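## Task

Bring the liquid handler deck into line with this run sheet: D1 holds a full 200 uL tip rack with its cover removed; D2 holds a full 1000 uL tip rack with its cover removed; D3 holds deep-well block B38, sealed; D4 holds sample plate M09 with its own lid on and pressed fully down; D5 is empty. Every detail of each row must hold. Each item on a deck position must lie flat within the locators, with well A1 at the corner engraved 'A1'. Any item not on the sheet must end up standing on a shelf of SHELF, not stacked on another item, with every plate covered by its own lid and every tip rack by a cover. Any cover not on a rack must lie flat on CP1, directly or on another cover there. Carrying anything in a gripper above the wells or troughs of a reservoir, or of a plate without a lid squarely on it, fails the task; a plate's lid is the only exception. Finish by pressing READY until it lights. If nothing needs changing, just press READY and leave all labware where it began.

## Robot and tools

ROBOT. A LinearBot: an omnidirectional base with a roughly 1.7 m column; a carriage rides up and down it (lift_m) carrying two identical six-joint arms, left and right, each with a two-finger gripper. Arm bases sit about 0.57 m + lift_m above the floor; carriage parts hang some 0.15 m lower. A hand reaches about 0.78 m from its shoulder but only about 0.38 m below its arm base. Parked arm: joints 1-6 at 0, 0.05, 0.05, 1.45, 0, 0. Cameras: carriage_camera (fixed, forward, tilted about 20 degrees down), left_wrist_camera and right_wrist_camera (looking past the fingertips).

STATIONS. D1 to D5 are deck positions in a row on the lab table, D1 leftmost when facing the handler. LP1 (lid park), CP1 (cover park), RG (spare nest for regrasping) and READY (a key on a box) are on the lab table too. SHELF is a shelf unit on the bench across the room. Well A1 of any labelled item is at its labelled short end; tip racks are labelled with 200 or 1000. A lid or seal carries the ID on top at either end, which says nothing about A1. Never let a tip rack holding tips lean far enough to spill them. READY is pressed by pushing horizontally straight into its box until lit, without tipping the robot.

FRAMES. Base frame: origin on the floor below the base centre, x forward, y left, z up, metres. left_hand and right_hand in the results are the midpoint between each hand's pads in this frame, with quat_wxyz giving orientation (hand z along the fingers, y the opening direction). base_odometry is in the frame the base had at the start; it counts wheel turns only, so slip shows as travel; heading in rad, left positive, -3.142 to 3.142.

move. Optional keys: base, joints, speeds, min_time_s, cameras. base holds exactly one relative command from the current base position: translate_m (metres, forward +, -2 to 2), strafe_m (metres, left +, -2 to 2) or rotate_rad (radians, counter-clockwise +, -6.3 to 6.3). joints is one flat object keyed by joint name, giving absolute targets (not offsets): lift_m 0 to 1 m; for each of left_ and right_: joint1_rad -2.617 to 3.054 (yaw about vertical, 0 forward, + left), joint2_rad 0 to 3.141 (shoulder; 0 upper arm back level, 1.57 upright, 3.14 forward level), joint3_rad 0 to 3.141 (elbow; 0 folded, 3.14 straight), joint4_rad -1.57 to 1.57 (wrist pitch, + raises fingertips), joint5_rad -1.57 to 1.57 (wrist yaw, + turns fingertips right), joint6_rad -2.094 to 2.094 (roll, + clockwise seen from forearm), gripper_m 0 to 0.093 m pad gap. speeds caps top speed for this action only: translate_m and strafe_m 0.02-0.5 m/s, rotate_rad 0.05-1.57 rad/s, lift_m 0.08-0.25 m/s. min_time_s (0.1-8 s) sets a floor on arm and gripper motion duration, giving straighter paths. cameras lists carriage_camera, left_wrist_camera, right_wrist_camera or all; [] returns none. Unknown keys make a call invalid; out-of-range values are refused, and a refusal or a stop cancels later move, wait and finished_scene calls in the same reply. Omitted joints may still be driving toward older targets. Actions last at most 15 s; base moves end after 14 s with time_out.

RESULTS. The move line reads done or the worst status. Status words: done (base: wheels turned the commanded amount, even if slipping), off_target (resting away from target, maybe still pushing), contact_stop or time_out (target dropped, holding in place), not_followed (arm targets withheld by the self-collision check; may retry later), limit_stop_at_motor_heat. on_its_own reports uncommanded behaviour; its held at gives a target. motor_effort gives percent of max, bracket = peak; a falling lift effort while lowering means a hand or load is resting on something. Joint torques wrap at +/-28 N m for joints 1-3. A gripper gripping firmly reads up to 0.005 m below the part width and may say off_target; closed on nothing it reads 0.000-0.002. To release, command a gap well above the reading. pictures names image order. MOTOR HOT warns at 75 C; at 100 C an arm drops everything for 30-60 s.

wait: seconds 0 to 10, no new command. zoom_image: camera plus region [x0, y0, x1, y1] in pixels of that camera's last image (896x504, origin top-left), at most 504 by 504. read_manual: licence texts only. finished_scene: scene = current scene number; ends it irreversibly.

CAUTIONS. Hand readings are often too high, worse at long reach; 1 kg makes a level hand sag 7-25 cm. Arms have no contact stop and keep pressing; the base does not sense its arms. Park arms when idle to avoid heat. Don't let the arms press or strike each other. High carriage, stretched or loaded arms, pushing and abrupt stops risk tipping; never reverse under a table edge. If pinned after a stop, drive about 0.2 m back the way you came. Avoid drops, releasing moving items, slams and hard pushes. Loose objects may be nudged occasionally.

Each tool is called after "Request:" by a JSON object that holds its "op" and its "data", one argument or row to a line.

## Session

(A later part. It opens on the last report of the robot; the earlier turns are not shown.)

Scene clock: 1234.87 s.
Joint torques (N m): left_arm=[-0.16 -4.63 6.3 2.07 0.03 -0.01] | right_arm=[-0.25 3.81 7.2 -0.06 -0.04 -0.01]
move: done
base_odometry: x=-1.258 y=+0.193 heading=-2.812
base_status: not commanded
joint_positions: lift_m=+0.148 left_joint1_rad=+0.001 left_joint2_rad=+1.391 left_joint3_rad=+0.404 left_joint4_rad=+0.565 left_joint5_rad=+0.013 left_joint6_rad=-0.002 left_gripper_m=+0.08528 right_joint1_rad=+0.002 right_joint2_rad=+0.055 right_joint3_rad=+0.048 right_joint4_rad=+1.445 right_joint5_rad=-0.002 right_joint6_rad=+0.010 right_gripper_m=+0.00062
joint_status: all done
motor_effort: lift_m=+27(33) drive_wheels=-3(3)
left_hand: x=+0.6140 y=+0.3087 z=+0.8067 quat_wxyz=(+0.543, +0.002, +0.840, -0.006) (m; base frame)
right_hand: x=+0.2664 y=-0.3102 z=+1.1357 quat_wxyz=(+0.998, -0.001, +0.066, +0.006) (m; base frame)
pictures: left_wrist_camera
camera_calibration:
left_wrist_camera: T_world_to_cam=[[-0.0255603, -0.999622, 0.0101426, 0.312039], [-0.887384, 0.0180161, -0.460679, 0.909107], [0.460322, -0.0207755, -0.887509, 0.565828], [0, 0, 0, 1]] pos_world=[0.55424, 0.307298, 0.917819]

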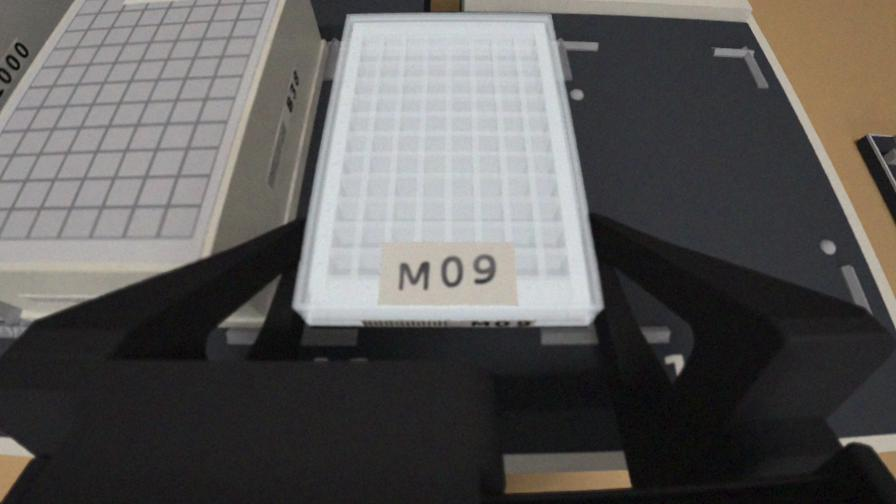

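Request:
{"op": "move", "data": {
  "joints": {"lift_m": 0.1457},
  "speeds": {"lift_m": 0.08},
  "cameras": ["left_wrist_camera"]
}}

Request:
{"op": "zoom_image", "data": {
  "camera": "left_wrist_camera",
  "region": [220, 290, 680, 370]
}}

Scene clock: 1241.93 s.
Joint torques (N m): left_arm=[-0.14 -4.72 6.24 2.06 0.04 -0.02] | right_arm=[-0.25 3.84 7.27 -0.06 -0.04 -0.01]
move: done
base_odometry: x=-1.258 y=+0.193 heading=-2.812
base_status: not commanded
joint_positions: lift_m=+0.146 left_joint1_rad=+0.001 left_joint2_rad=+1.391 left_joint3_rad=+0.404 left_joint4_rad=+0.566 left_joint5_rad=+0.013 left_joint6_rad=-0.002 left_gripper_m=+0.08528 right_joint1_rad=+0.002 right_joint2_rad=+0.055 right_joint3_rad=+0.048 right_joint4_rad=+1.445 right_joint5_rad=-0.002 right_joint6_rad=+0.010 right_gripper_m=+0.00062
joint_status: all done
motor_effort: lift_m=+32(34) drive_wheels=+0(4)
left_hand: x=+0.6142 y=+0.3087 z=+0.8051 quat_wxyz=(+0.544, +0.002, +0.839, -0.006) (m; base frame)
right_hand: x=+0.2664 y=-0.3102 z=+1.1337 quat_wxyz=(+0.998, -0.001, +0.066, +0.006) (m; base frame)
pictures: left_wrist_camera
camera_calibration:
left_wrist_camera: T_world_to_cam=[[-0.0257355, -0.999621, 0.00974398, 0.312489], [-0.886499, 0.0183161, -0.462368, 0.909279], [0.462015, -0.0205373, -0.886634, 0.56253], [0, 0, 0, 1]] pos_world=[0.554219, 0.307269, 0.916135]

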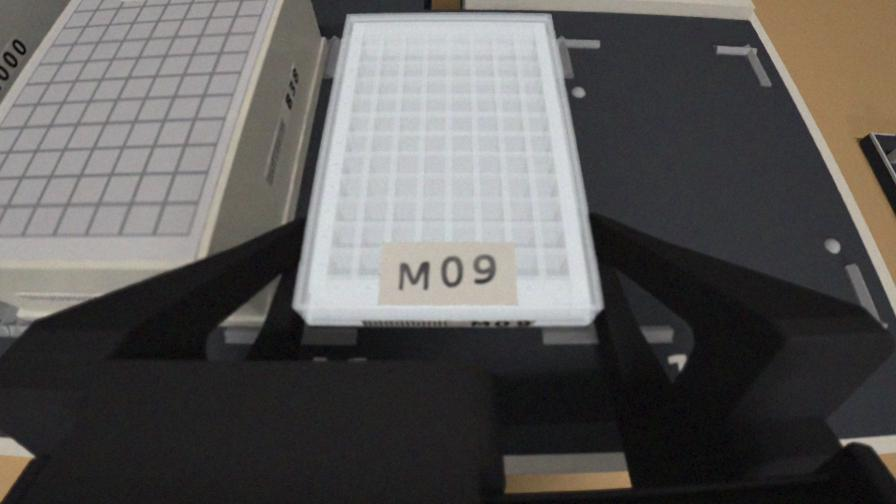

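Scaled by 1.096.

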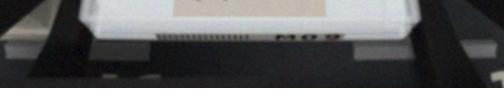

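Request:
{"op": "move", "data": {
  "joints": {"lift_m": 0.144},
  "speeds": {"lift_m": 0.08},
  "cameras": ["left_wrist_camera"]
}}

Request:
{"op": "zoom_image", "data": {
  "camera": "left_wrist_camera",
  "region": [220, 290, 680, 370]
}}

Scene clock: 1249.83 s.
Joint torques (N m): left_arm=[-0.16 -4.7 6.28 2.02 0.05 -0.04] | right_arm=[-0.27 3.81 7.21 -0.05 -0.04 -0.01]
move: done
base_odometry: x=-1.258 y=+0.193 heading=-2.812
base_status: not commanded
joint_positions: lift_m=+0.144 left_joint1_rad=+0.001 left_joint2_rad=+1.391 left_joint3_rad=+0.404 left_joint4_rad=+0.570 left_joint5_rad=+0.013 left_joint6_rad=+0.000 left_gripper_m=+0.08528 right_joint1_rad=+0.002 right_joint2_rad=+0.055 right_joint3_rad=+0.048 right_joint4_rad=+1.445 right_joint5_rad=-0.002 right_joint6_rad=+0.010 right_gripper_m=+0.00062
joint_status: all done
motor_effort: lift_m=+28(30) drive_wheels=+1(3)
left_hand: x=+0.6146 y=+0.3087 z=+0.8043 quat_wxyz=(+0.545, +0.003, +0.838, -0.005) (m; base frame)
right_hand: x=+0.2663 y=-0.3102 z=+1.1321 quat_wxyz=(+0.998, -0.001, +0.066, +0.006) (m; base frame)
pictures: left_wrist_camera
camera_calibration:
left_wrist_camera: T_world_to_cam=[[-0.0265423, -0.999616, 0.00790919, 0.314476], [-0.884881, 0.0198134, -0.465396, 0.910173], [0.465061, -0.0193514, -0.885067, 0.558127], [0, 0, 0, 1]] pos_world=[0.554178, 0.307122, 0.915084]

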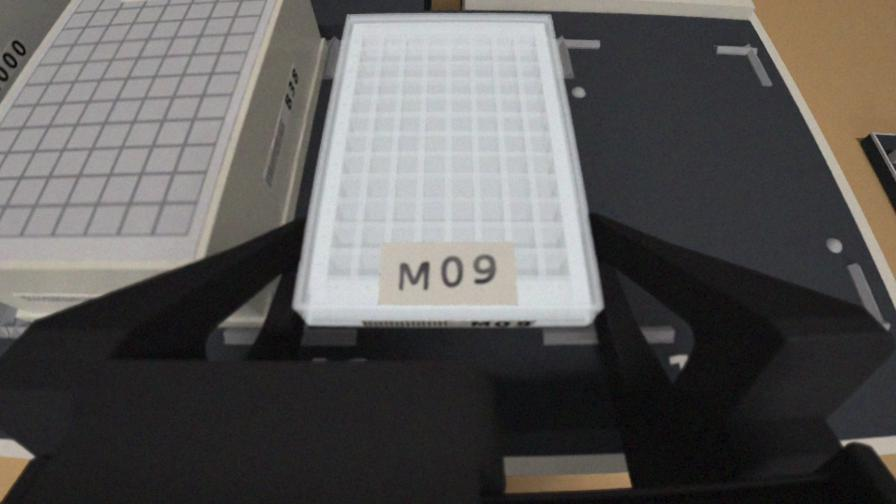

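Scaled by 1.096.

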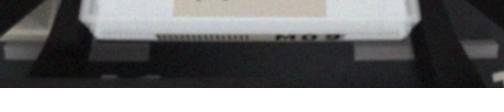

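Request:
{"op": "move", "data": {
  "joints": {"lift_m": 0.1425},
  "speeds": {"lift_m": 0.08},
  "cameras": []
}}

Request:
{"op": "move", "data": {
  "joints": {"lift_m": 0.141},
  "speeds": {"lift_m": 0.08},
  "cameras": ["left_wrist_camera"]
}}

Request:
{"op": "zoom_image", "data": {
  "camera": "left_wrist_camera",
  "region": [220, 290, 680, 370]
}}

Scene clock: 1260.90 s.
Joint torques (N m): left_arm=[-0.13 -4.4 6.32 2 0.05 -0.06] | right_arm=[-0.27 3.84 7.24 -0.06 -0.04 -0.01]
move: done
base_odometry: x=-1.258 y=+0.193 heading=-2.812
base_status: not commanded
joint_positions: lift_m=+0.143 left_joint1_rad=+0.001 left_joint2_rad=+1.388 left_joint3_rad=+0.404 left_joint4_rad=+0.571 left_joint5_rad=+0.012 left_joint6_rad=+0.001 left_gripper_m=+0.08528 right_joint1_rad=+0.002 right_joint2_rad=+0.054 right_joint3_rad=+0.047 right_joint4_rad=+1.445 right_joint5_rad=-0.002 right_joint6_rad=+0.010 right_gripper_m=+0.00062
joint_status: all done
motor_effort: lift_m=+27(31) drive_wheels=+0(1)
left_hand: x=+0.6148 y=+0.3089 z=+0.8042 quat_wxyz=(+0.547, +0.003, +0.837, -0.005) (m; base frame)
right_hand: x=+0.2663 y=-0.3102 z=+1.1306 quat_wxyz=(+0.998, -0.001, +0.066, +0.006) (m; base frame)
pictures: none
No camera images: "cameras" was empty.

Scene clock: 1261.23 s.
Joint torques (N m): left_arm=[-0.14 -4.05 6.32 1.99 0.05 -0.06] | right_arm=[-0.27 3.88 7.25 -0.06 -0.04 -0.01]
move: done
base_odometry: x=-1.258 y=+0.193 heading=-2.812
base_status: not commanded
joint_positions: lift_m=+0.141 left_joint1_rad=+0.001 left_joint2_rad=+1.385 left_joint3_rad=+0.404 left_joint4_rad=+0.573 left_joint5_rad=+0.012 left_joint6_rad=+0.001 left_gripper_m=+0.08528 right_joint1_rad=+0.002 right_joint2_rad=+0.054 right_joint3_rad=+0.047 right_joint4_rad=+1.445 right_joint5_rad=-0.002 right_joint6_rad=+0.010 right_gripper_m=+0.00062
joint_status: all done
motor_effort: lift_m=+26(31) drive_wheels=+1(1)
left_hand: x=+0.6149 y=+0.3089 z=+0.8044 quat_wxyz=(+0.549, +0.004, +0.836, -0.004) (m; base frame)
right_hand: x=+0.2663 y=-0.3102 z=+1.1290 quat_wxyz=(+0.998, -0.001, +0.066, +0.006) (m; base frame)
pictures: left_wrist_camera
camera_calibration:
left_wrist_camera: T_world_to_cam=[[-0.0263705, -0.999632, 0.00629405, 0.315815], [-0.880401, 0.0202419, -0.473798, 0.914411], [0.473497, -0.0180356, -0.880611, 0.548867], [0, 0, 0, 1]] pos_world=[0.55349, 0.307089, 0.914597]

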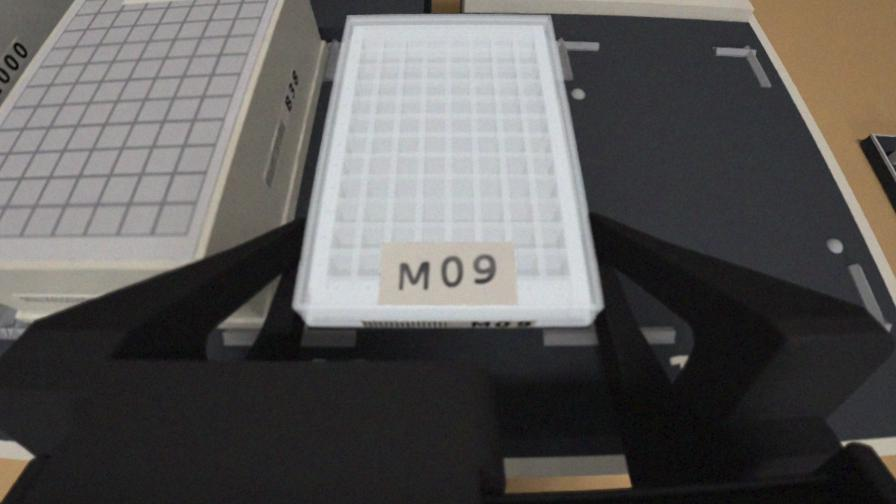

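Scaled by 1.096.

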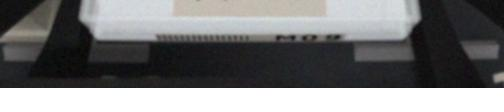

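Request:
{"op": "move", "data": {
  "base": {"translate_m": -0.001},
  "speeds": {"translate_m": 0.02},
  "cameras": ["left_wrist_camera"]
}}

Request:
{"op": "zoom_image", "data": {
  "camera": "left_wrist_camera",
  "region": [220, 290, 680, 370]
}}

Scene clock: 1269.73 s.
Joint torques (N m): left_arm=[-0.14 -4.07 6.31 1.97 0.04 -0.06] | right_arm=[-0.27 3.89 7.25 -0.07 -0.02 -0.01]
move: done
base_odometry: x=-1.257 y=+0.193 heading=-2.813
base_status: done
joint_positions: lift_m=+0.141 left_joint1_rad=+0.001 left_joint2_rad=+1.385 left_joint3_rad=+0.404 left_joint4_rad=+0.575 left_joint5_rad=+0.012 left_joint6_rad=+0.002 left_gripper_m=+0.08528 right_joint1_rad=+0.002 right_joint2_rad=+0.054 right_joint3_rad=+0.047 right_joint4_rad=+1.445 right_joint5_rad=-0.002 right_joint6_rad=+0.010 right_gripper_m=+0.00062
joint_status: not commanded
motor_effort: lift_m=+27(30) drive_wheels=-3(6)
left_hand: x=+0.6151 y=+0.3089 z=+0.8048 quat_wxyz=(+0.550, +0.004, +0.835, -0.004) (m; base frame)
right_hand: x=+0.2662 y=-0.3102 z=+1.1290 quat_wxyz=(+0.998, -0.001, +0.066, +0.006) (m; base frame)
pictures: left_wrist_camera
camera_calibration:
left_wrist_camera: T_world_to_cam=[[-0.0265331, -0.999631, 0.00589161, 0.316241], [-0.87949, 0.0205419, -0.475473, 0.915474], [0.475177, -0.0177974, -0.87971, 0.547326], [0, 0, 0, 1]] pos_world=[0.553465, 0.307059, 0.914909]

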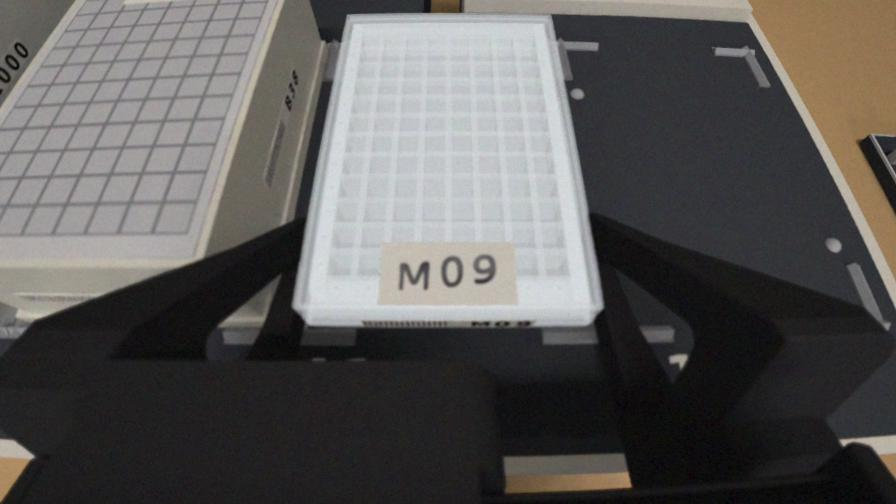

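Scaled by 1.096.

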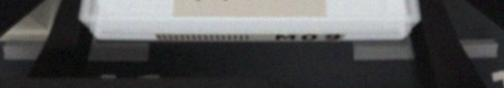

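Request:
{"op": "move", "data": {
  "joints": {"left_gripper_m": 0.0866},
  "min_time_s": 1.0,
  "cameras": []
}}

Request:
{"op": "move", "data": {
  "joints": {"left_gripper_m": 0.0878},
  "min_time_s": 1.0,
  "cameras": ["left_wrist_camera"]
}}

Request:
{"op": "zoom_image", "data": {
  "camera": "left_wrist_camera",
  "region": [220, 290, 680, 370]
}}

Scene clock: 1301.17 s.
Joint torques (N m): left_arm=[-0.13 -4.05 6.3 1.97 0.05 -0.06] | right_arm=[-0.25 3.88 7.27 -0.07 -0.04 -0.01]
move: done
base_odometry: x=-1.257 y=+0.193 heading=-2.813
base_status: not commanded
joint_positions: lift_m=+0.141 left_joint1_rad=+0.001 left_joint2_rad=+1.385 left_joint3_rad=+0.404 left_joint4_rad=+0.575 left_joint5_rad=+0.012 left_joint6_rad=+0.002 left_gripper_m=+0.08664 right_joint1_rad=+0.002 right_joint2_rad=+0.054 right_joint3_rad=+0.047 right_joint4_rad=+1.445 right_joint5_rad=-0.002 right_joint6_rad=+0.010 right_gripper_m=+0.00062
joint_status: all done
motor_effort: lift_m=+26(32) drive_wheels=-3(4)
left_hand: x=+0.6151 y=+0.3089 z=+0.8048 quat_wxyz=(+0.550, +0.004, +0.835, -0.004) (m; base frame)
right_hand: x=+0.2662 y=-0.3102 z=+1.1290 quat_wxyz=(+0.998, -0.001, +0.066, +0.006) (m; base frame)
pictures: none
No camera images: "cameras" was empty.

Scene clock: 1302.47 s.
Joint torques (N m): left_arm=[-0.16 -4.07 6.32 1.97 0.05 -0.05] | right_arm=[-0.27 3.88 7.25 -0.07 -0.04 -0.01]
move: done
base_odometry: x=-1.257 y=+0.193 heading=-2.813
base_status: not commanded
joint_positions: lift_m=+0.141 left_joint1_rad=+0.001 left_joint2_rad=+1.385 left_joint3_rad=+0.404 left_joint4_rad=+0.575 left_joint5_rad=+0.012 left_joint6_rad=+0.002 left_gripper_m=+0.08770 right_joint1_rad=+0.002 right_joint2_rad=+0.054 right_joint3_rad=+0.047 right_joint4_rad=+1.445 right_joint5_rad=-0.002 right_joint6_rad=+0.010 right_gripper_m=+0.00062
joint_status: all done
motor_effort: lift_m=+29(31) drive_wheels=-2(4)
left_hand: x=+0.6151 y=+0.3089 z=+0.8048 quat_wxyz=(+0.550, +0.004, +0.835, -0.004) (m; base frame)
right_hand: x=+0.2662 y=-0.3102 z=+1.1290 quat_wxyz=(+0.998, -0.001, +0.066, +0.006) (m; base frame)
pictures: left_wrist_camera
camera_calibration:
left_wrist_camera: T_world_to_cam=[[-0.0265331, -0.999631, 0.00589161, 0.316241], [-0.87949, 0.0205419, -0.475473, 0.915474], [0.475177, -0.0177974, -0.87971, 0.547326], [0, 0, 0, 1]] pos_world=[0.553465, 0.307059, 0.914909]

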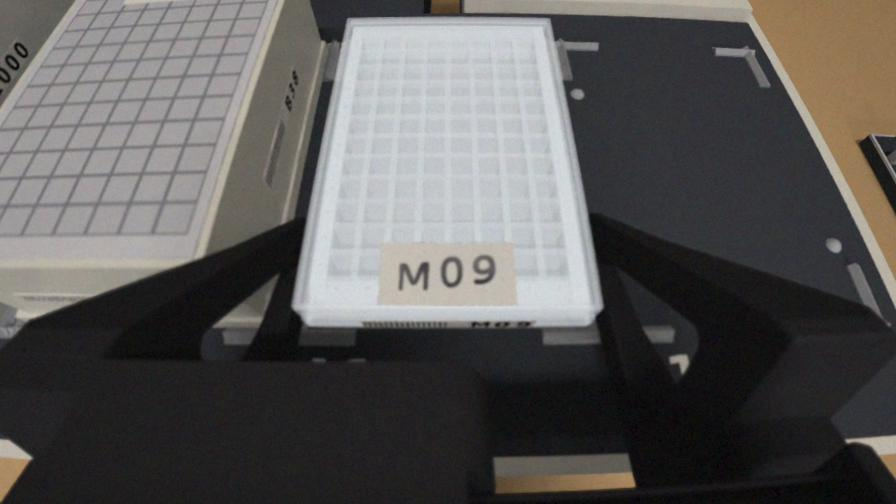

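Scaled by 1.096.

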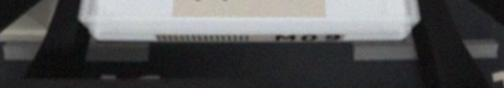

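Request:
{"op": "move", "data": {
  "joints": {"left_gripper_m": 0.0893},
  "min_time_s": 1.0,
  "cameras": []
}}

Request:
{"op": "move", "data": {
  "joints": {"left_gripper_m": 0.0925},
  "min_time_s": 1.0,
  "cameras": ["left_wrist_camera"]
}}

Scene clock: 1307.70 s.
Joint torques (N m): left_arm=[-0.17 -4.08 6.3 1.97 0.06 -0.06] | right_arm=[-0.25 3.89 7.27 -0.07 -0.03 -0.01]
move: done
base_odometry: x=-1.257 y=+0.193 heading=-2.813
base_status: not commanded
joint_positions: lift_m=+0.141 left_joint1_rad=+0.001 left_joint2_rad=+1.385 left_joint3_rad=+0.404 left_joint4_rad=+0.575 left_joint5_rad=+0.012 left_joint6_rad=+0.002 left_gripper_m=+0.08919 right_joint1_rad=+0.002 right_joint2_rad=+0.054 right_joint3_rad=+0.047 right_joint4_rad=+1.445 right_joint5_rad=-0.002 right_joint6_rad=+0.010 right_gripper_m=+0.00062
joint_status: all done
motor_effort: lift_m=+27(31) drive_wheels=-2(4)
left_hand: x=+0.6151 y=+0.3089 z=+0.8048 quat_wxyz=(+0.550, +0.004, +0.835, -0.004) (m; base frame)
right_hand: x=+0.2662 y=-0.3102 z=+1.1290 quat_wxyz=(+0.998, -0.001, +0.066, +0.006) (m; base frame)
pictures: none
No camera images: "cameras" was empty.

Scene clock: 1309.00 s.
Joint torques (N m): left_arm=[-0.14 -4.05 6.31 1.96 0.03 -0.06] | right_arm=[-0.27 3.88 7.25 -0.07 -0.04 -0.01]
move: done
base_odometry: x=-1.257 y=+0.193 heading=-2.813
base_status: not commanded
joint_positions: lift_m=+0.141 left_joint1_rad=+0.001 left_joint2_rad=+1.385 left_joint3_rad=+0.404 left_joint4_rad=+0.575 left_joint5_rad=+0.014 left_joint6_rad=+0.002 left_gripper_m=+0.09238 right_joint1_rad=+0.002 right_joint2_rad=+0.054 right_joint3_rad=+0.047 right_joint4_rad=+1.445 right_joint5_rad=-0.002 right_joint6_rad=+0.010 right_gripper_m=+0.00062
joint_status: all done
motor_effort: lift_m=+28(31) drive_wheels=-2(3)
left_hand: x=+0.6151 y=+0.3085 z=+0.8048 quat_wxyz=(+0.550, +0.004, +0.835, -0.005) (m; base frame)
right_hand: x=+0.2662 y=-0.3102 z=+1.1290 quat_wxyz=(+0.998, -0.001, +0.066, +0.006) (m; base frame)
pictures: left_wrist_camera
camera_calibration:
left_wrist_camera: T_world_to_cam=[[-0.0282846, -0.999578, 0.00664491, 0.316368], [-0.879453, 0.0217246, -0.47549, 0.915104], [0.475145, -0.0192929, -0.879696, 0.547793], [0, 0, 0, 1]] pos_world=[0.553458, 0.306922, 0.914912]

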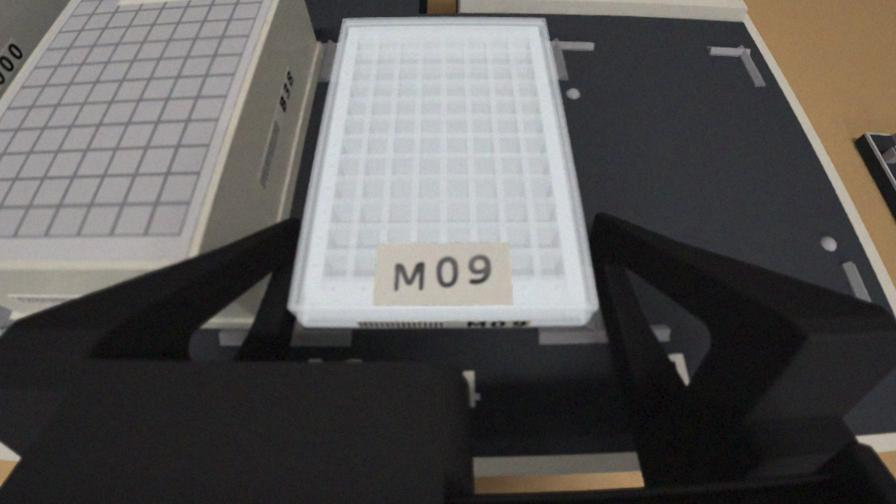

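Request:
{"op": "move", "data": {
  "base": {"translate_m": -0.06},
  "speeds": {"translate_m": 0.03},
  "cameras": ["left_wrist_camera"]
}}

Request:
{"op": "zoom_image", "data": {
  "camera": "left_wrist_camera",
  "region": [250, 180, 650, 350]
}}

Scene clock: 1314.47 s.
Joint torques (N m): left_arm=[-0.16 -4.16 6.31 1.98 0.03 -0.06] | right_arm=[-0.27 3.89 7.25 -0.05 -0.04 -0.01]
move: done
base_odometry: x=-1.200 y=+0.213 heading=-2.813
base_status: done
joint_positions: lift_m=+0.141 left_joint1_rad=+0.001 left_joint2_rad=+1.385 left_joint3_rad=+0.404 left_joint4_rad=+0.575 left_joint5_rad=+0.014 left_joint6_rad=+0.002 left_gripper_m=+0.09239 right_joint1_rad=+0.002 right_joint2_rad=+0.054 right_joint3_rad=+0.047 right_joint4_rad=+1.445 right_joint5_rad=-0.002 right_joint6_rad=+0.010 right_gripper_m=+0.00062
joint_status: not commanded
motor_effort: lift_m=+29(32) drive_wheels=-1(8)
left_hand: x=+0.6151 y=+0.3085 z=+0.8048 quat_wxyz=(+0.550, +0.004, +0.835, -0.005) (m; base frame)
right_hand: x=+0.2662 y=-0.3102 z=+1.1290 quat_wxyz=(+0.998, -0.001, +0.066, +0.006) (m; base frame)
pictures: left_wrist_camera
camera_calibration:
left_wrist_camera: T_world_to_cam=[[-0.0282846, -0.999578, 0.00664491, 0.316368], [-0.879453, 0.0217246, -0.47549, 0.915103], [0.475145, -0.0192929, -0.879696, 0.547791], [0, 0, 0, 1]] pos_world=[0.553458, 0.306922, 0.914909]

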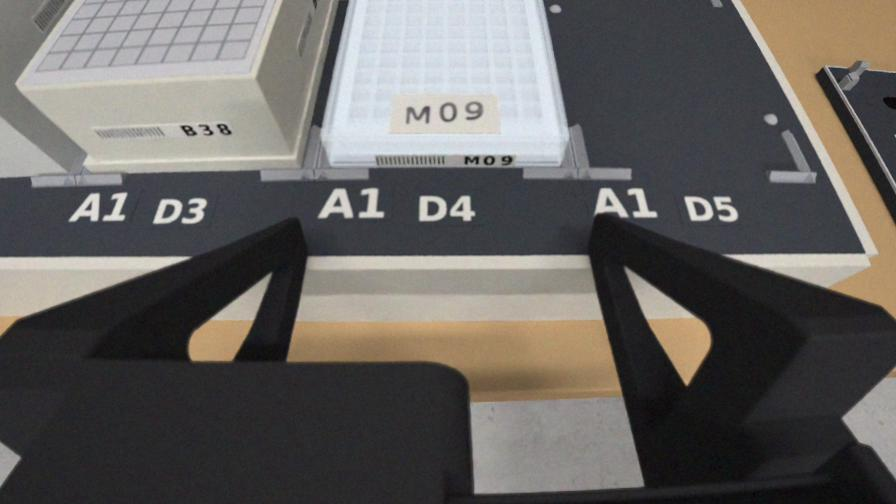

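Scaled by 1.260.

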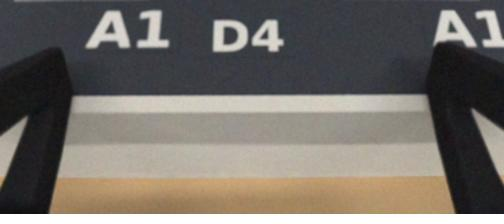

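Request:
{"op": "zoom_image", "data": {
  "camera": "left_wrist_camera",
  "region": [240, 90, 660, 200]
}}

Scaled by 1.200.

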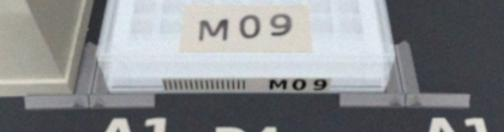

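Request:
{"op": "move", "data": {
  "joints": {"lift_m": 0.3},
  "cameras": []
}}

Request:
{"op": "move", "data": {
  "joints": {"left_joint2_rad": 1.751, "left_joint3_rad": 1.003, "left_joint4_rad": -0.103},
  "min_time_s": 2.0,
  "cameras": ["left_wrist_camera"]
}}

Request:
{"op": "zoom_image", "data": {
  "camera": "left_wrist_camera",
  "region": [300, 40, 620, 320]
}}

Scene clock: 1328.10 s.
Joint torques (N m): left_arm=[-0.12 -4.48 6.3 1.91 0.02 -0.06] | right_arm=[-0.25 3.89 7.31 -0.07 -0.04 -0.01]
move: done
base_odometry: x=-1.200 y=+0.213 heading=-2.813
base_status: not commanded
joint_positions: lift_m=+0.300 left_joint1_rad=+0.001 left_joint2_rad=+1.388 left_joint3_rad=+0.404 left_joint4_rad=+0.580 left_joint5_rad=+0.014 left_joint6_rad=+0.002 left_gripper_m=+0.09239 right_joint1_rad=+0.002 right_joint2_rad=+0.054 right_joint3_rad=+0.047 right_joint4_rad=+1.445 right_joint5_rad=-0.002 right_joint6_rad=+0.010 right_gripper_m=+0.00062
joint_status: all done
motor_effort: lift_m=+32(46) drive_wheels=-1(1)
left_hand: x=+0.6156 y=+0.3085 z=+0.9630 quat_wxyz=(+0.551, +0.004, +0.835, -0.005) (m; base frame)
right_hand: x=+0.2664 y=-0.3102 z=+1.2873 quat_wxyz=(+0.998, -0.001, +0.066, +0.006) (m; base frame)
pictures: none
No camera images: "cameras" was empty.

Scene clock: 1330.43 s.
Joint torques (N m): left_arm=[-0.14 -7.27 9.46 1.35 0.03 -0.05] | right_arm=[-0.27 3.89 7.28 -0.07 -0.04 -0.01]
move: done
base_odometry: x=-1.200 y=+0.213 heading=-2.813
base_status: not commanded
joint_positions: lift_m=+0.300 left_joint1_rad=+0.001 left_joint2_rad=+1.739 left_joint3_rad=+0.977 left_joint4_rad=-0.085 left_joint5_rad=+0.014 left_joint6_rad=+0.002 left_gripper_m=+0.09239 right_joint1_rad=+0.002 right_joint2_rad=+0.054 right_joint3_rad=+0.047 right_joint4_rad=+1.445 right_joint5_rad=-0.002 right_joint6_rad=+0.010 right_gripper_m=+0.00062
joint_status: all done
motor_effort: lift_m=+33(37) drive_wheels=-1(1)
left_hand: x=+0.6776 y=+0.3086 z=+0.9214 quat_wxyz=(+0.354, +0.003, +0.935, -0.006) (m; base frame)
right_hand: x=+0.2664 y=-0.3102 z=+1.2873 quat_wxyz=(+0.998, -0.001, +0.066, +0.006) (m; base frame)
pictures: left_wrist_camera
camera_calibration:
left_wrist_camera: T_world_to_cam=[[-0.0226556, -0.999573, 0.0184692, 0.302707], [-0.998273, 0.0216167, -0.0546312, 0.718318], [0.0542086, -0.019675, -0.998336, 1.01538], [0, 0, 0, 1]] pos_world=[0.668893, 0.307027, 1.04734]

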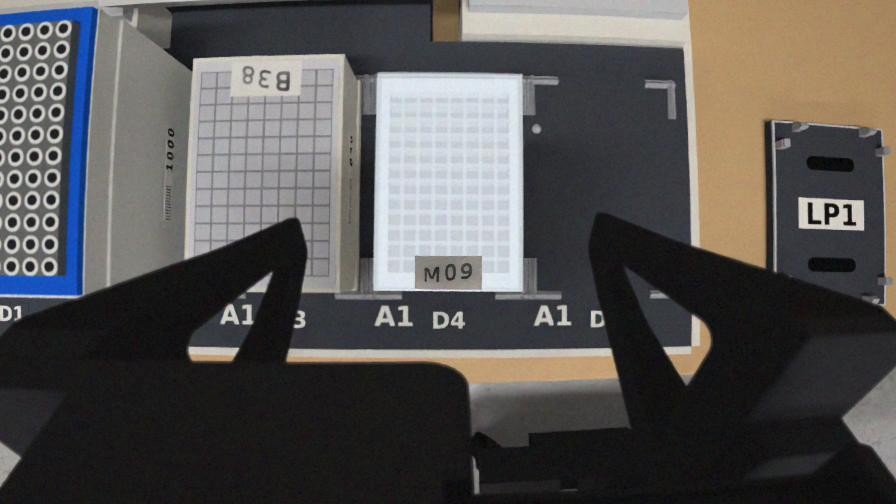

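Scaled by 1.575.

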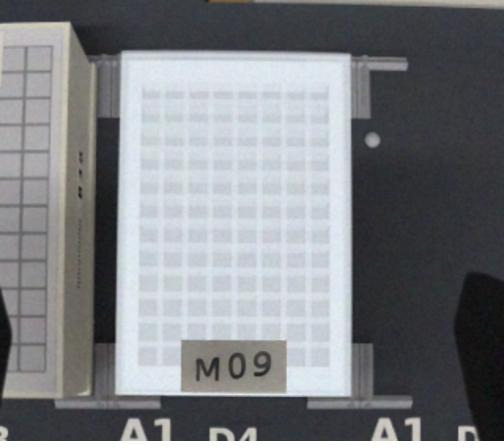

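Request:
{"op": "move", "data": {
  "base": {"translate_m": -0.25},
  "cameras": []
}}

Request:
{"op": "move", "data": {
  "joints": {"left_joint1_rad": 0, "left_joint2_rad": 0.05, "left_joint3_rad": 0.05, "left_joint4_rad": 1.45, "left_joint5_rad": 0, "left_joint6_rad": 0, "left_gripper_m": 0.0},
  "min_time_s": 2.5,
  "cameras": ["carriage_camera"]
}}

Scene clock: 1340.17 s.
Joint torques (N m): left_arm=[-0.13 -7.49 9.43 1.39 0.03 -0.05] | right_arm=[-0.25 3.89 7.28 -0.08 -0.04 -0.01]
move: done
base_odometry: x=-0.964 y=+0.294 heading=-2.812
base_status: done
joint_positions: lift_m=+0.300 left_joint1_rad=+0.001 left_joint2_rad=+1.741 left_joint3_rad=+0.977 left_joint4_rad=-0.090 left_joint5_rad=+0.014 left_joint6_rad=+0.002 left_gripper_m=+0.09239 right_joint1_rad=+0.002 right_joint2_rad=+0.054 right_joint3_rad=+0.047 right_joint4_rad=+1.447 right_joint5_rad=-0.002 right_joint6_rad=+0.010 right_gripper_m=+0.00062
joint_status: not commanded
motor_effort: lift_m=+34(37) drive_wheels=-2(11)
left_hand: x=+0.6767 y=+0.3086 z=+0.9199 quat_wxyz=(+0.351, +0.003, +0.936, -0.006) (m; base frame)
right_hand: x=+0.2660 y=-0.3102 z=+1.2874 quat_wxyz=(+0.998, -0.001, +0.066, +0.006) (m; base frame)
pictures: none
No camera images: "cameras" was empty.

Scene clock: 1343.00 s.
Joint torques (N m): left_arm=[-0.13 2.78 4.89 -0.08 -0.15 -0.07] | right_arm=[-0.27 3.89 7.27 -0.08 -0.04 0]
move: done
base_odometry: x=-0.964 y=+0.294 heading=-2.812
base_status: not commanded
joint_positions: lift_m=+0.300 left_joint1_rad=+0.001 left_joint2_rad=+0.057 left_joint3_rad=+0.062 left_joint4_rad=+1.435 left_joint5_rad=+0.014 left_joint6_rad=+0.002 left_gripper_m=+0.00069 right_joint1_rad=+0.002 right_joint2_rad=+0.054 right_joint3_rad=+0.047 right_joint4_rad=+1.447 right_joint5_rad=-0.002 right_joint6_rad=+0.010 right_gripper_m=+0.00062
joint_status: all done
motor_effort: lift_m=+33(38) drive_wheels=-2(3)
left_hand: x=+0.2654 y=+0.3082 z=+1.2912 quat_wxyz=(+0.998, +0.007, +0.066, +0.001) (m; base frame)
right_hand: x=+0.2660 y=-0.3102 z=+1.2874 quat_wxyz=(+0.998, -0.001, +0.066, +0.006) (m; base frame)
pictures: carriage_camera
camera_calibration:
carriage_camera: T_world_to_cam=[[-0.0149295, -0.999707, -0.0190761, 0.0247589], [-0.307061, 0.0227403, -0.951418, 1.24608], [0.951573, -0.00834669, -0.307311, 0.272191], [0, 0, 0, 1]] pos_world=[0.123983, -0.00131271, 1.26966]

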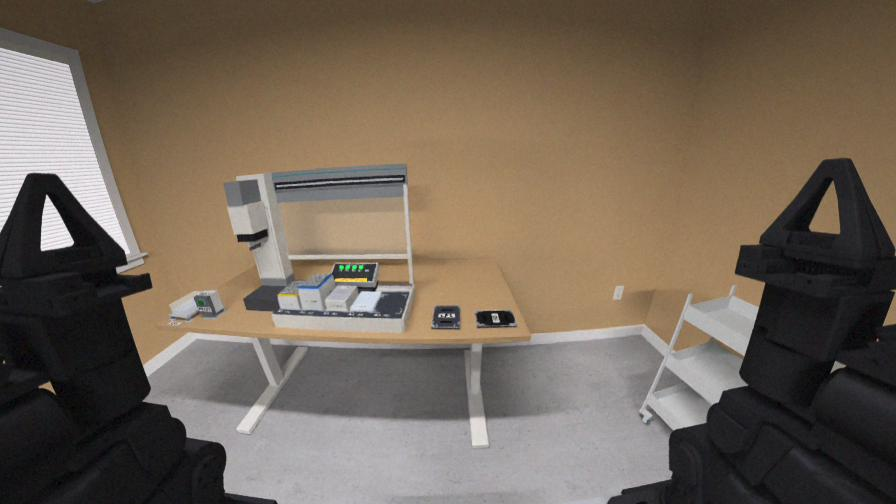

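Request:
{"op": "zoom_image", "data": {
  "camera": "carriage_camera",
  "region": [240, 250, 440, 340]
}}

Request:
{"op": "zoom_image", "data": {
  "camera": "carriage_camera",
  "region": [160, 280, 240, 330]
}}

Scaled by 2.520.

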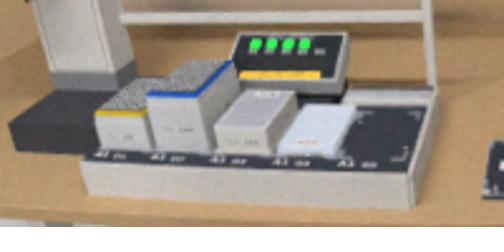

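Scaled by 6.300.

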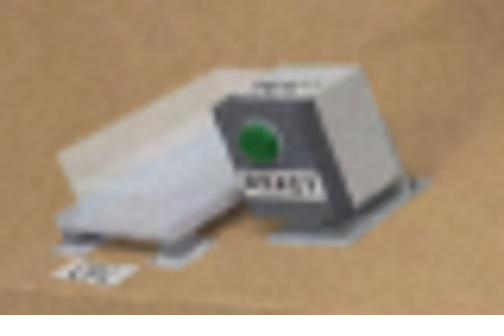

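Request:
{"op": "move", "data": {
  "base": {"rotate_rad": 2.812},
  "joints": {"lift_m": 0.25},
  "cameras": ["carriage_camera"]
}}

Scene clock: 1355.27 s.
Joint torques (N m): left_arm=[-0.12 2.99 5.56 -0.16 -0.08 -0.06] | right_arm=[-0.25 3.92 7.27 -0.08 -0.04 -0.01]
move: done
base_odometry: x=-0.964 y=+0.293 heading=-0.001
base_status: done
joint_positions: lift_m=+0.250 left_joint1_rad=+0.001 left_joint2_rad=+0.055 left_joint3_rad=+0.055 left_joint4_rad=+1.441 left_joint5_rad=+0.008 left_joint6_rad=+0.002 left_gripper_m=+0.00069 right_joint1_rad=+0.002 right_joint2_rad=+0.054 right_joint3_rad=+0.047 right_joint4_rad=+1.447 right_joint5_rad=-0.002 right_joint6_rad=+0.010 right_gripper_m=+0.00062
joint_status: all done
motor_effort: lift_m=+29(34) drive_wheels=+1(10)
left_hand: x=+0.2653 y=+0.3092 z=+1.2398 quat_wxyz=(+0.998, +0.004, +0.065, +0.001) (m; base frame)
right_hand: x=+0.2660 y=-0.3102 z=+1.2377 quat_wxyz=(+0.998, -0.001, +0.066, +0.006) (m; base frame)
pictures: carriage_camera
camera_calibration:
carriage_camera: T_world_to_cam=[[-0.0149295, -0.999707, -0.0190761, 0.0238119], [-0.307061, 0.0227403, -0.951418, 1.19885], [0.951573, -0.00834669, -0.307311, 0.256936], [0, 0, 0, 1]] pos_world=[0.123983, -0.00131271, 1.22002]

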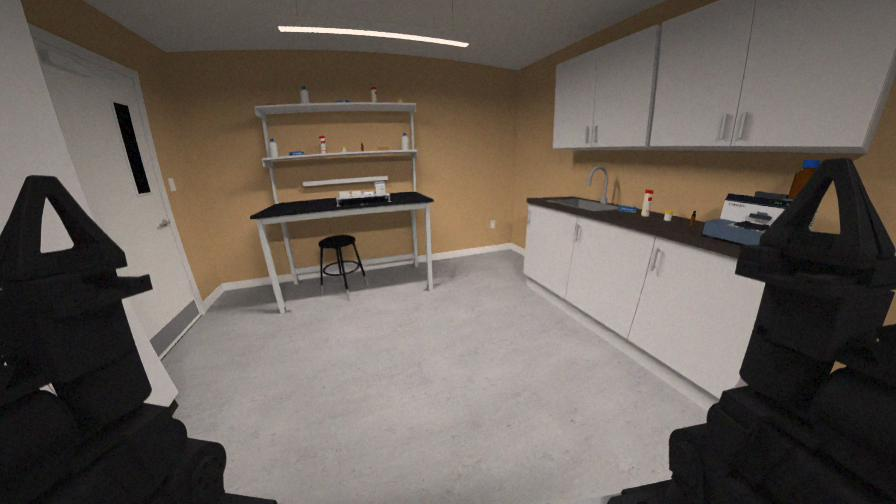

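Request:
{"op": "zoom_image", "data": {
  "camera": "carriage_camera",
  "region": [300, 165, 440, 225]
}}

Scaled by 3.600.

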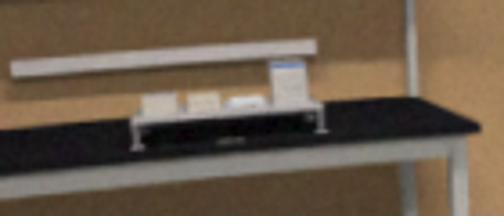

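Request:
{"op": "move", "data": {
  "base": {"rotate_rad": 0.322},
  "cameras": []
}}

Request:
{"op": "move", "data": {
  "base": {"translate_m": 1.2},
  "joints": {"lift_m": 0.3},
  "cameras": ["carriage_camera"]
}}

Request:
{"op": "zoom_image", "data": {
  "camera": "carriage_camera",
  "region": [340, 170, 560, 290]
}}

Scene clock: 1373.13 s.
Joint torques (N m): left_arm=[-0.12 3 5.53 -0.17 -0.07 -0.06] | right_arm=[-0.27 3.93 7.28 -0.08 -0.04 0]
move: done
base_odometry: x=-0.963 y=+0.293 heading=+0.321
base_status: done
joint_positions: lift_m=+0.250 left_joint1_rad=+0.001 left_joint2_rad=+0.055 left_joint3_rad=+0.055 left_joint4_rad=+1.442 left_joint5_rad=+0.008 left_joint6_rad=+0.002 left_gripper_m=+0.00069 right_joint1_rad=+0.002 right_joint2_rad=+0.054 right_joint3_rad=+0.047 right_joint4_rad=+1.447 right_joint5_rad=-0.002 right_joint6_rad=+0.010 right_gripper_m=+0.00062
joint_status: not commanded
motor_effort: lift_m=+25(34) drive_wheels=+1(8)
left_hand: x=+0.2652 y=+0.3092 z=+1.2398 quat_wxyz=(+0.998, +0.004, +0.065, +0.001) (m; base frame)
right_hand: x=+0.2660 y=-0.3102 z=+1.2377 quat_wxyz=(+0.998, -0.001, +0.066, +0.006) (m; base frame)
pictures: none
No camera images: "cameras" was empty.

Scene clock: 1377.90 s.
Joint torques (N m): left_arm=[-0.12 3.17 5.55 -0.19 -0.07 -0.07] | right_arm=[-0.27 3.92 7.28 -0.09 -0.04 -0.01]
move: done
base_odometry: x=+0.175 y=+0.673 heading=+0.322
base_status: done
joint_positions: lift_m=+0.300 left_joint1_rad=+0.001 left_joint2_rad=+0.053 left_joint3_rad=+0.055 left_joint4_rad=+1.443 left_joint5_rad=+0.008 left_joint6_rad=+0.002 left_gripper_m=+0.00069 right_joint1_rad=+0.002 right_joint2_rad=+0.054 right_joint3_rad=+0.047 right_joint4_rad=+1.447 right_joint5_rad=-0.002 right_joint6_rad=+0.010 right_gripper_m=+0.00062
joint_status: all done
motor_effort: lift_m=+36(42) drive_wheels=-5(12)
left_hand: x=+0.2641 y=+0.3092 z=+1.2895 quat_wxyz=(+0.998, +0.004, +0.063, +0.001) (m; base frame)
right_hand: x=+0.2659 y=-0.3102 z=+1.2874 quat_wxyz=(+0.998, -0.001, +0.065, +0.006) (m; base frame)
pictures: carriage_camera
camera_calibration:
carriage_camera: T_world_to_cam=[[-0.0149295, -0.999707, -0.0190761, 0.0247586], [-0.307061, 0.0227403, -0.951418, 1.24606], [0.951573, -0.00834669, -0.307311, 0.272186], [0, 0, 0, 1]] pos_world=[0.123983, -0.00131271, 1.26965]

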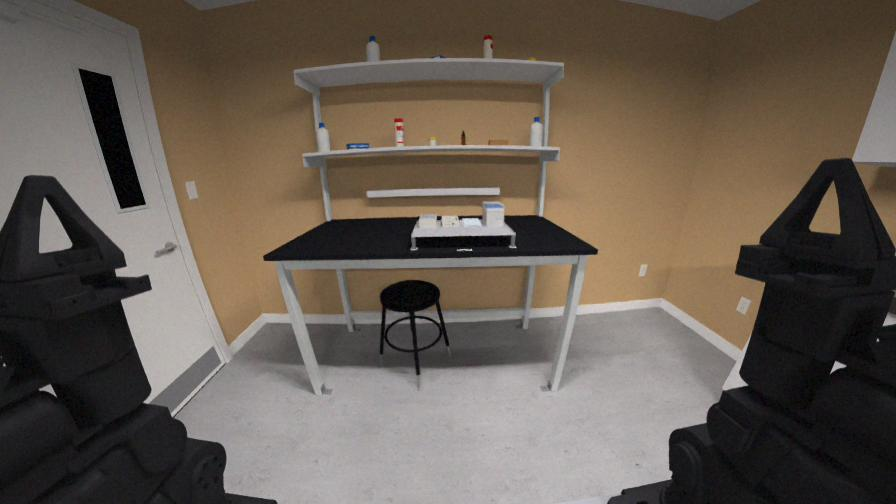

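Scaled by 2.291.

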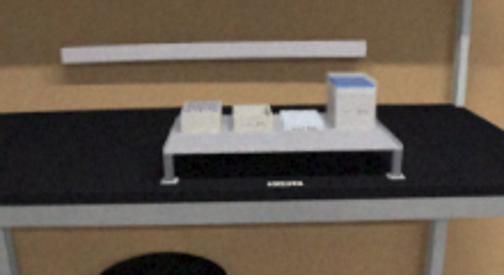

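Request:
{"op": "move", "data": {
  "base": {"translate_m": 0.6},
  "joints": {"lift_m": 0.35},
  "speeds": {"translate_m": 0.25},
  "cameras": ["carriage_camera"]
}}

Request:
{"op": "zoom_image", "data": {
  "camera": "carriage_camera",
  "region": [370, 170, 590, 290]
}}

Scene clock: 1391.30 s.
Joint torques (N m): left_arm=[-0.12 3.29 5.56 -0.21 -0.08 -0.06] | right_arm=[-0.27 3.93 7.27 -0.08 -0.04 -0.01]
move: done
base_odometry: x=+0.744 y=+0.864 heading=+0.323
base_status: done
joint_positions: lift_m=+0.350 left_joint1_rad=+0.001 left_joint2_rad=+0.052 left_joint3_rad=+0.054 left_joint4_rad=+1.445 left_joint5_rad=+0.008 left_joint6_rad=+0.002 left_gripper_m=+0.00069 right_joint1_rad=+0.002 right_joint2_rad=+0.054 right_joint3_rad=+0.047 right_joint4_rad=+1.448 right_joint5_rad=-0.002 right_joint6_rad=+0.010 right_gripper_m=+0.00062
joint_status: all done
motor_effort: lift_m=+35(43) drive_wheels=-6(12)
left_hand: x=+0.2636 y=+0.3092 z=+1.3395 quat_wxyz=(+0.998, +0.004, +0.062, +0.001) (m; base frame)
right_hand: x=+0.2657 y=-0.3102 z=+1.3374 quat_wxyz=(+0.998, -0.001, +0.065, +0.006) (m; base frame)
pictures: carriage_camera
camera_calibration:
carriage_camera: T_world_to_cam=[[-0.0149295, -0.999707, -0.0190761, 0.0257123], [-0.307061, 0.0227403, -0.951418, 1.29363], [0.951573, -0.00834669, -0.307311, 0.28755], [0, 0, 0, 1]] pos_world=[0.123983, -0.00131271, 1.31964]

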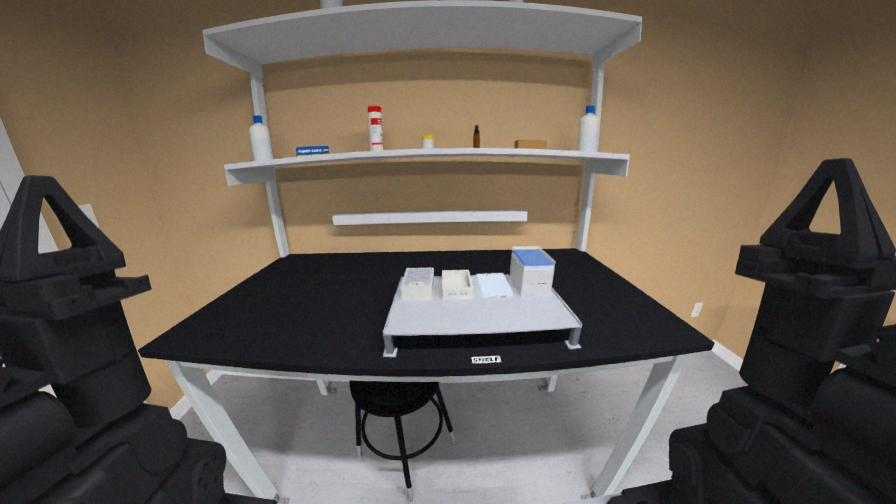

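Scaled by 2.291.

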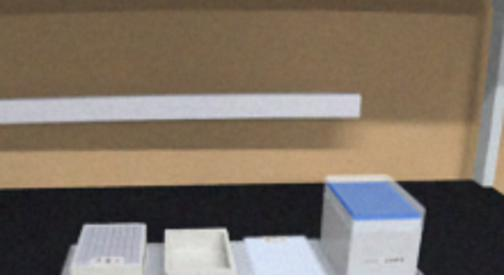

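Request:
{"op": "zoom_image", "data": {
  "camera": "carriage_camera",
  "region": [390, 240, 570, 310]
}}

Request:
{"op": "zoom_image", "data": {
  "camera": "carriage_camera",
  "region": [465, 240, 565, 305]
}}

Scaled by 2.800.

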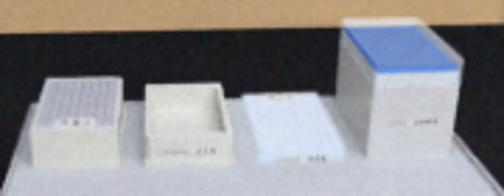

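Scaled by 5.040.

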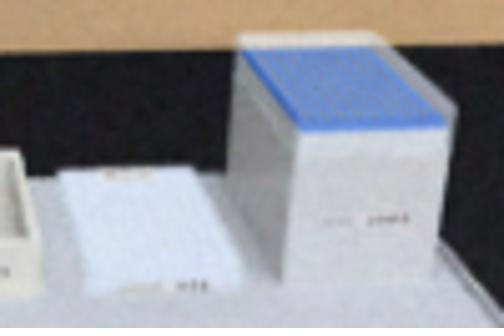

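Request:
{"op": "move", "data": {
  "joints": {"lift_m": 0.45, "right_joint1_rad": 0.0, "right_joint2_rad": 2.002, "right_joint3_rad": 0.487, "right_joint4_rad": 1.515},
  "min_time_s": 3.0,
  "cameras": ["right_wrist_camera"]
}}

Scene clock: 1406.87 s.
Joint torques (N m): left_arm=[-0.14 3.26 5.56 -0.21 -0.07 -0.06] | right_arm=[-0.25 -6.82 6.13 2.12 -0.04 -0.01]
move: done
base_odometry: x=+0.744 y=+0.864 heading=+0.323
base_status: not commanded
joint_positions: lift_m=+0.450 left_joint1_rad=+0.001 left_joint2_rad=+0.052 left_joint3_rad=+0.054 left_joint4_rad=+1.445 left_joint5_rad=+0.008 left_joint6_rad=+0.002 left_gripper_m=+0.00069 right_joint1_rad=+0.002 right_joint2_rad=+1.989 right_joint3_rad=+0.472 right_joint4_rad=+1.496 right_joint5_rad=-0.002 right_joint6_rad=+0.010 right_gripper_m=+0.00062
joint_status: all done
motor_effort: lift_m=+33(43) drive_wheels=+3(6)
left_hand: x=+0.2636 y=+0.3092 z=+1.4395 quat_wxyz=(+0.998, +0.004, +0.062, +0.001) (m; base frame)
right_hand: x=+0.6781 y=-0.3091 z=+1.1159 quat_wxyz=(+0.700, +0.002, +0.714, +0.005) (m; base frame)
pictures: right_wrist_camera
camera_calibration:
right_wrist_camera: T_world_to_cam=[[-0.034169, -0.999187, 0.0213904, -0.314039], [-0.639615, 0.00541711, -0.768676, 1.29134], [0.767935, -0.0399465, -0.639281, 0.307075], [0, 0, 0, 1]] pos_world=[0.57942, -0.308512, 1.19565]

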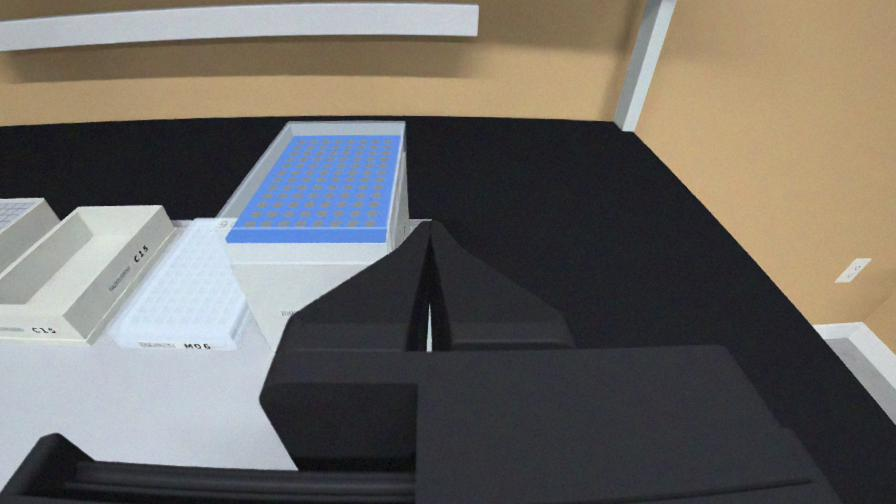

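Request:
{"op": "zoom_image", "data": {
  "camera": "right_wrist_camera",
  "region": [190, 100, 450, 280]
}}

Request:
{"op": "zoom_image", "data": {
  "camera": "right_wrist_camera",
  "region": [0, 180, 270, 370]
}}

Scaled by 1.938.

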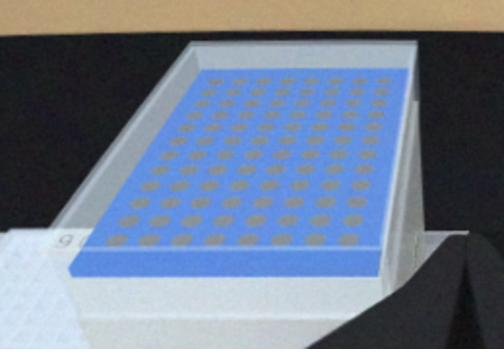

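Scaled by 1.867.

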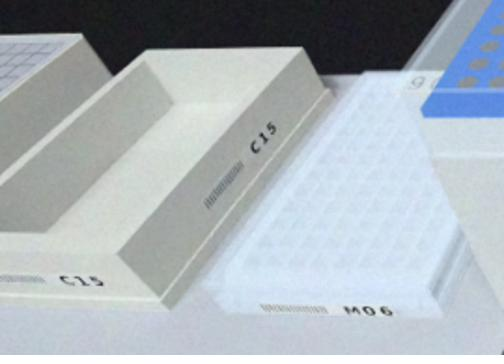

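Request:
{"op": "move", "data": {
  "joints": {"right_joint1_rad": 0.42},
  "min_time_s": 1.5,
  "cameras": ["right_wrist_camera"]
}}

Request:
{"op": "zoom_image", "data": {
  "camera": "right_wrist_camera",
  "region": [330, 150, 630, 350]
}}

Scene clock: 1422.63 s.
Joint torques (N m): left_arm=[-0.14 3.25 5.57 -0.21 -0.07 -0.07] | right_arm=[0.46 -6.8 6.13 2.12 -0.04 -0.01]
move: done
base_odometry: x=+0.744 y=+0.864 heading=+0.323
base_status: not commanded
joint_positions: lift_m=+0.450 left_joint1_rad=+0.001 left_joint2_rad=+0.052 left_joint3_rad=+0.054 left_joint4_rad=+1.445 left_joint5_rad=+0.008 left_joint6_rad=+0.002 left_gripper_m=+0.00069 right_joint1_rad=+0.413 right_joint2_rad=+1.989 right_joint3_rad=+0.472 right_joint4_rad=+1.498 right_joint5_rad=-0.002 right_joint6_rad=+0.010 right_gripper_m=+0.00062
joint_status: all done
motor_effort: lift_m=+35(38) drive_wheels=+2(3)
left_hand: x=+0.2636 y=+0.3092 z=+1.4395 quat_wxyz=(+0.998, +0.004, +0.062, +0.001) (m; base frame)
right_hand: x=+0.6405 y=-0.1311 z=+1.1162 quat_wxyz=(+0.684, -0.143, +0.699, +0.148) (m; base frame)
pictures: right_wrist_camera
camera_calibration:
right_wrist_camera: T_world_to_cam=[[0.367361, -0.929833, 0.0213559, -0.385512], [-0.587838, -0.249916, -0.769408, 1.20067], [0.720758, 0.270096, -0.638401, 0.41319], [0, 0, 0, 1]] pos_world=[0.549612, -0.169996, 1.19582]

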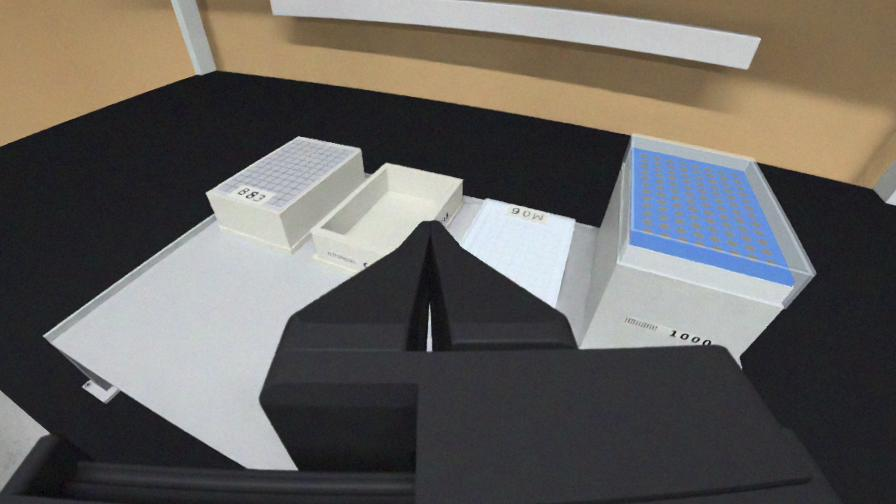

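Scaled by 1.680.

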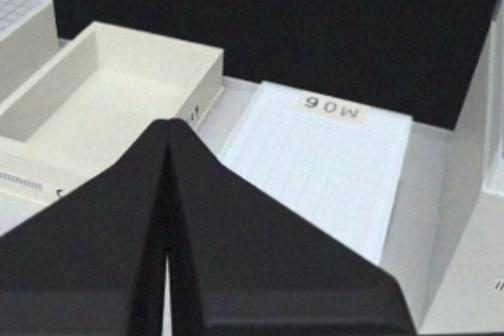

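Request:
{"op": "zoom_image", "data": {
  "camera": "right_wrist_camera",
  "region": [560, 120, 860, 370]
}}

Scaled by 1.680.

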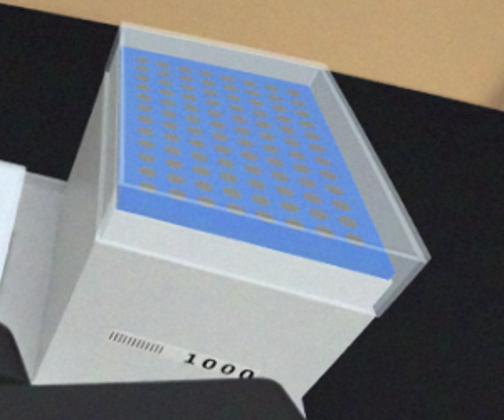

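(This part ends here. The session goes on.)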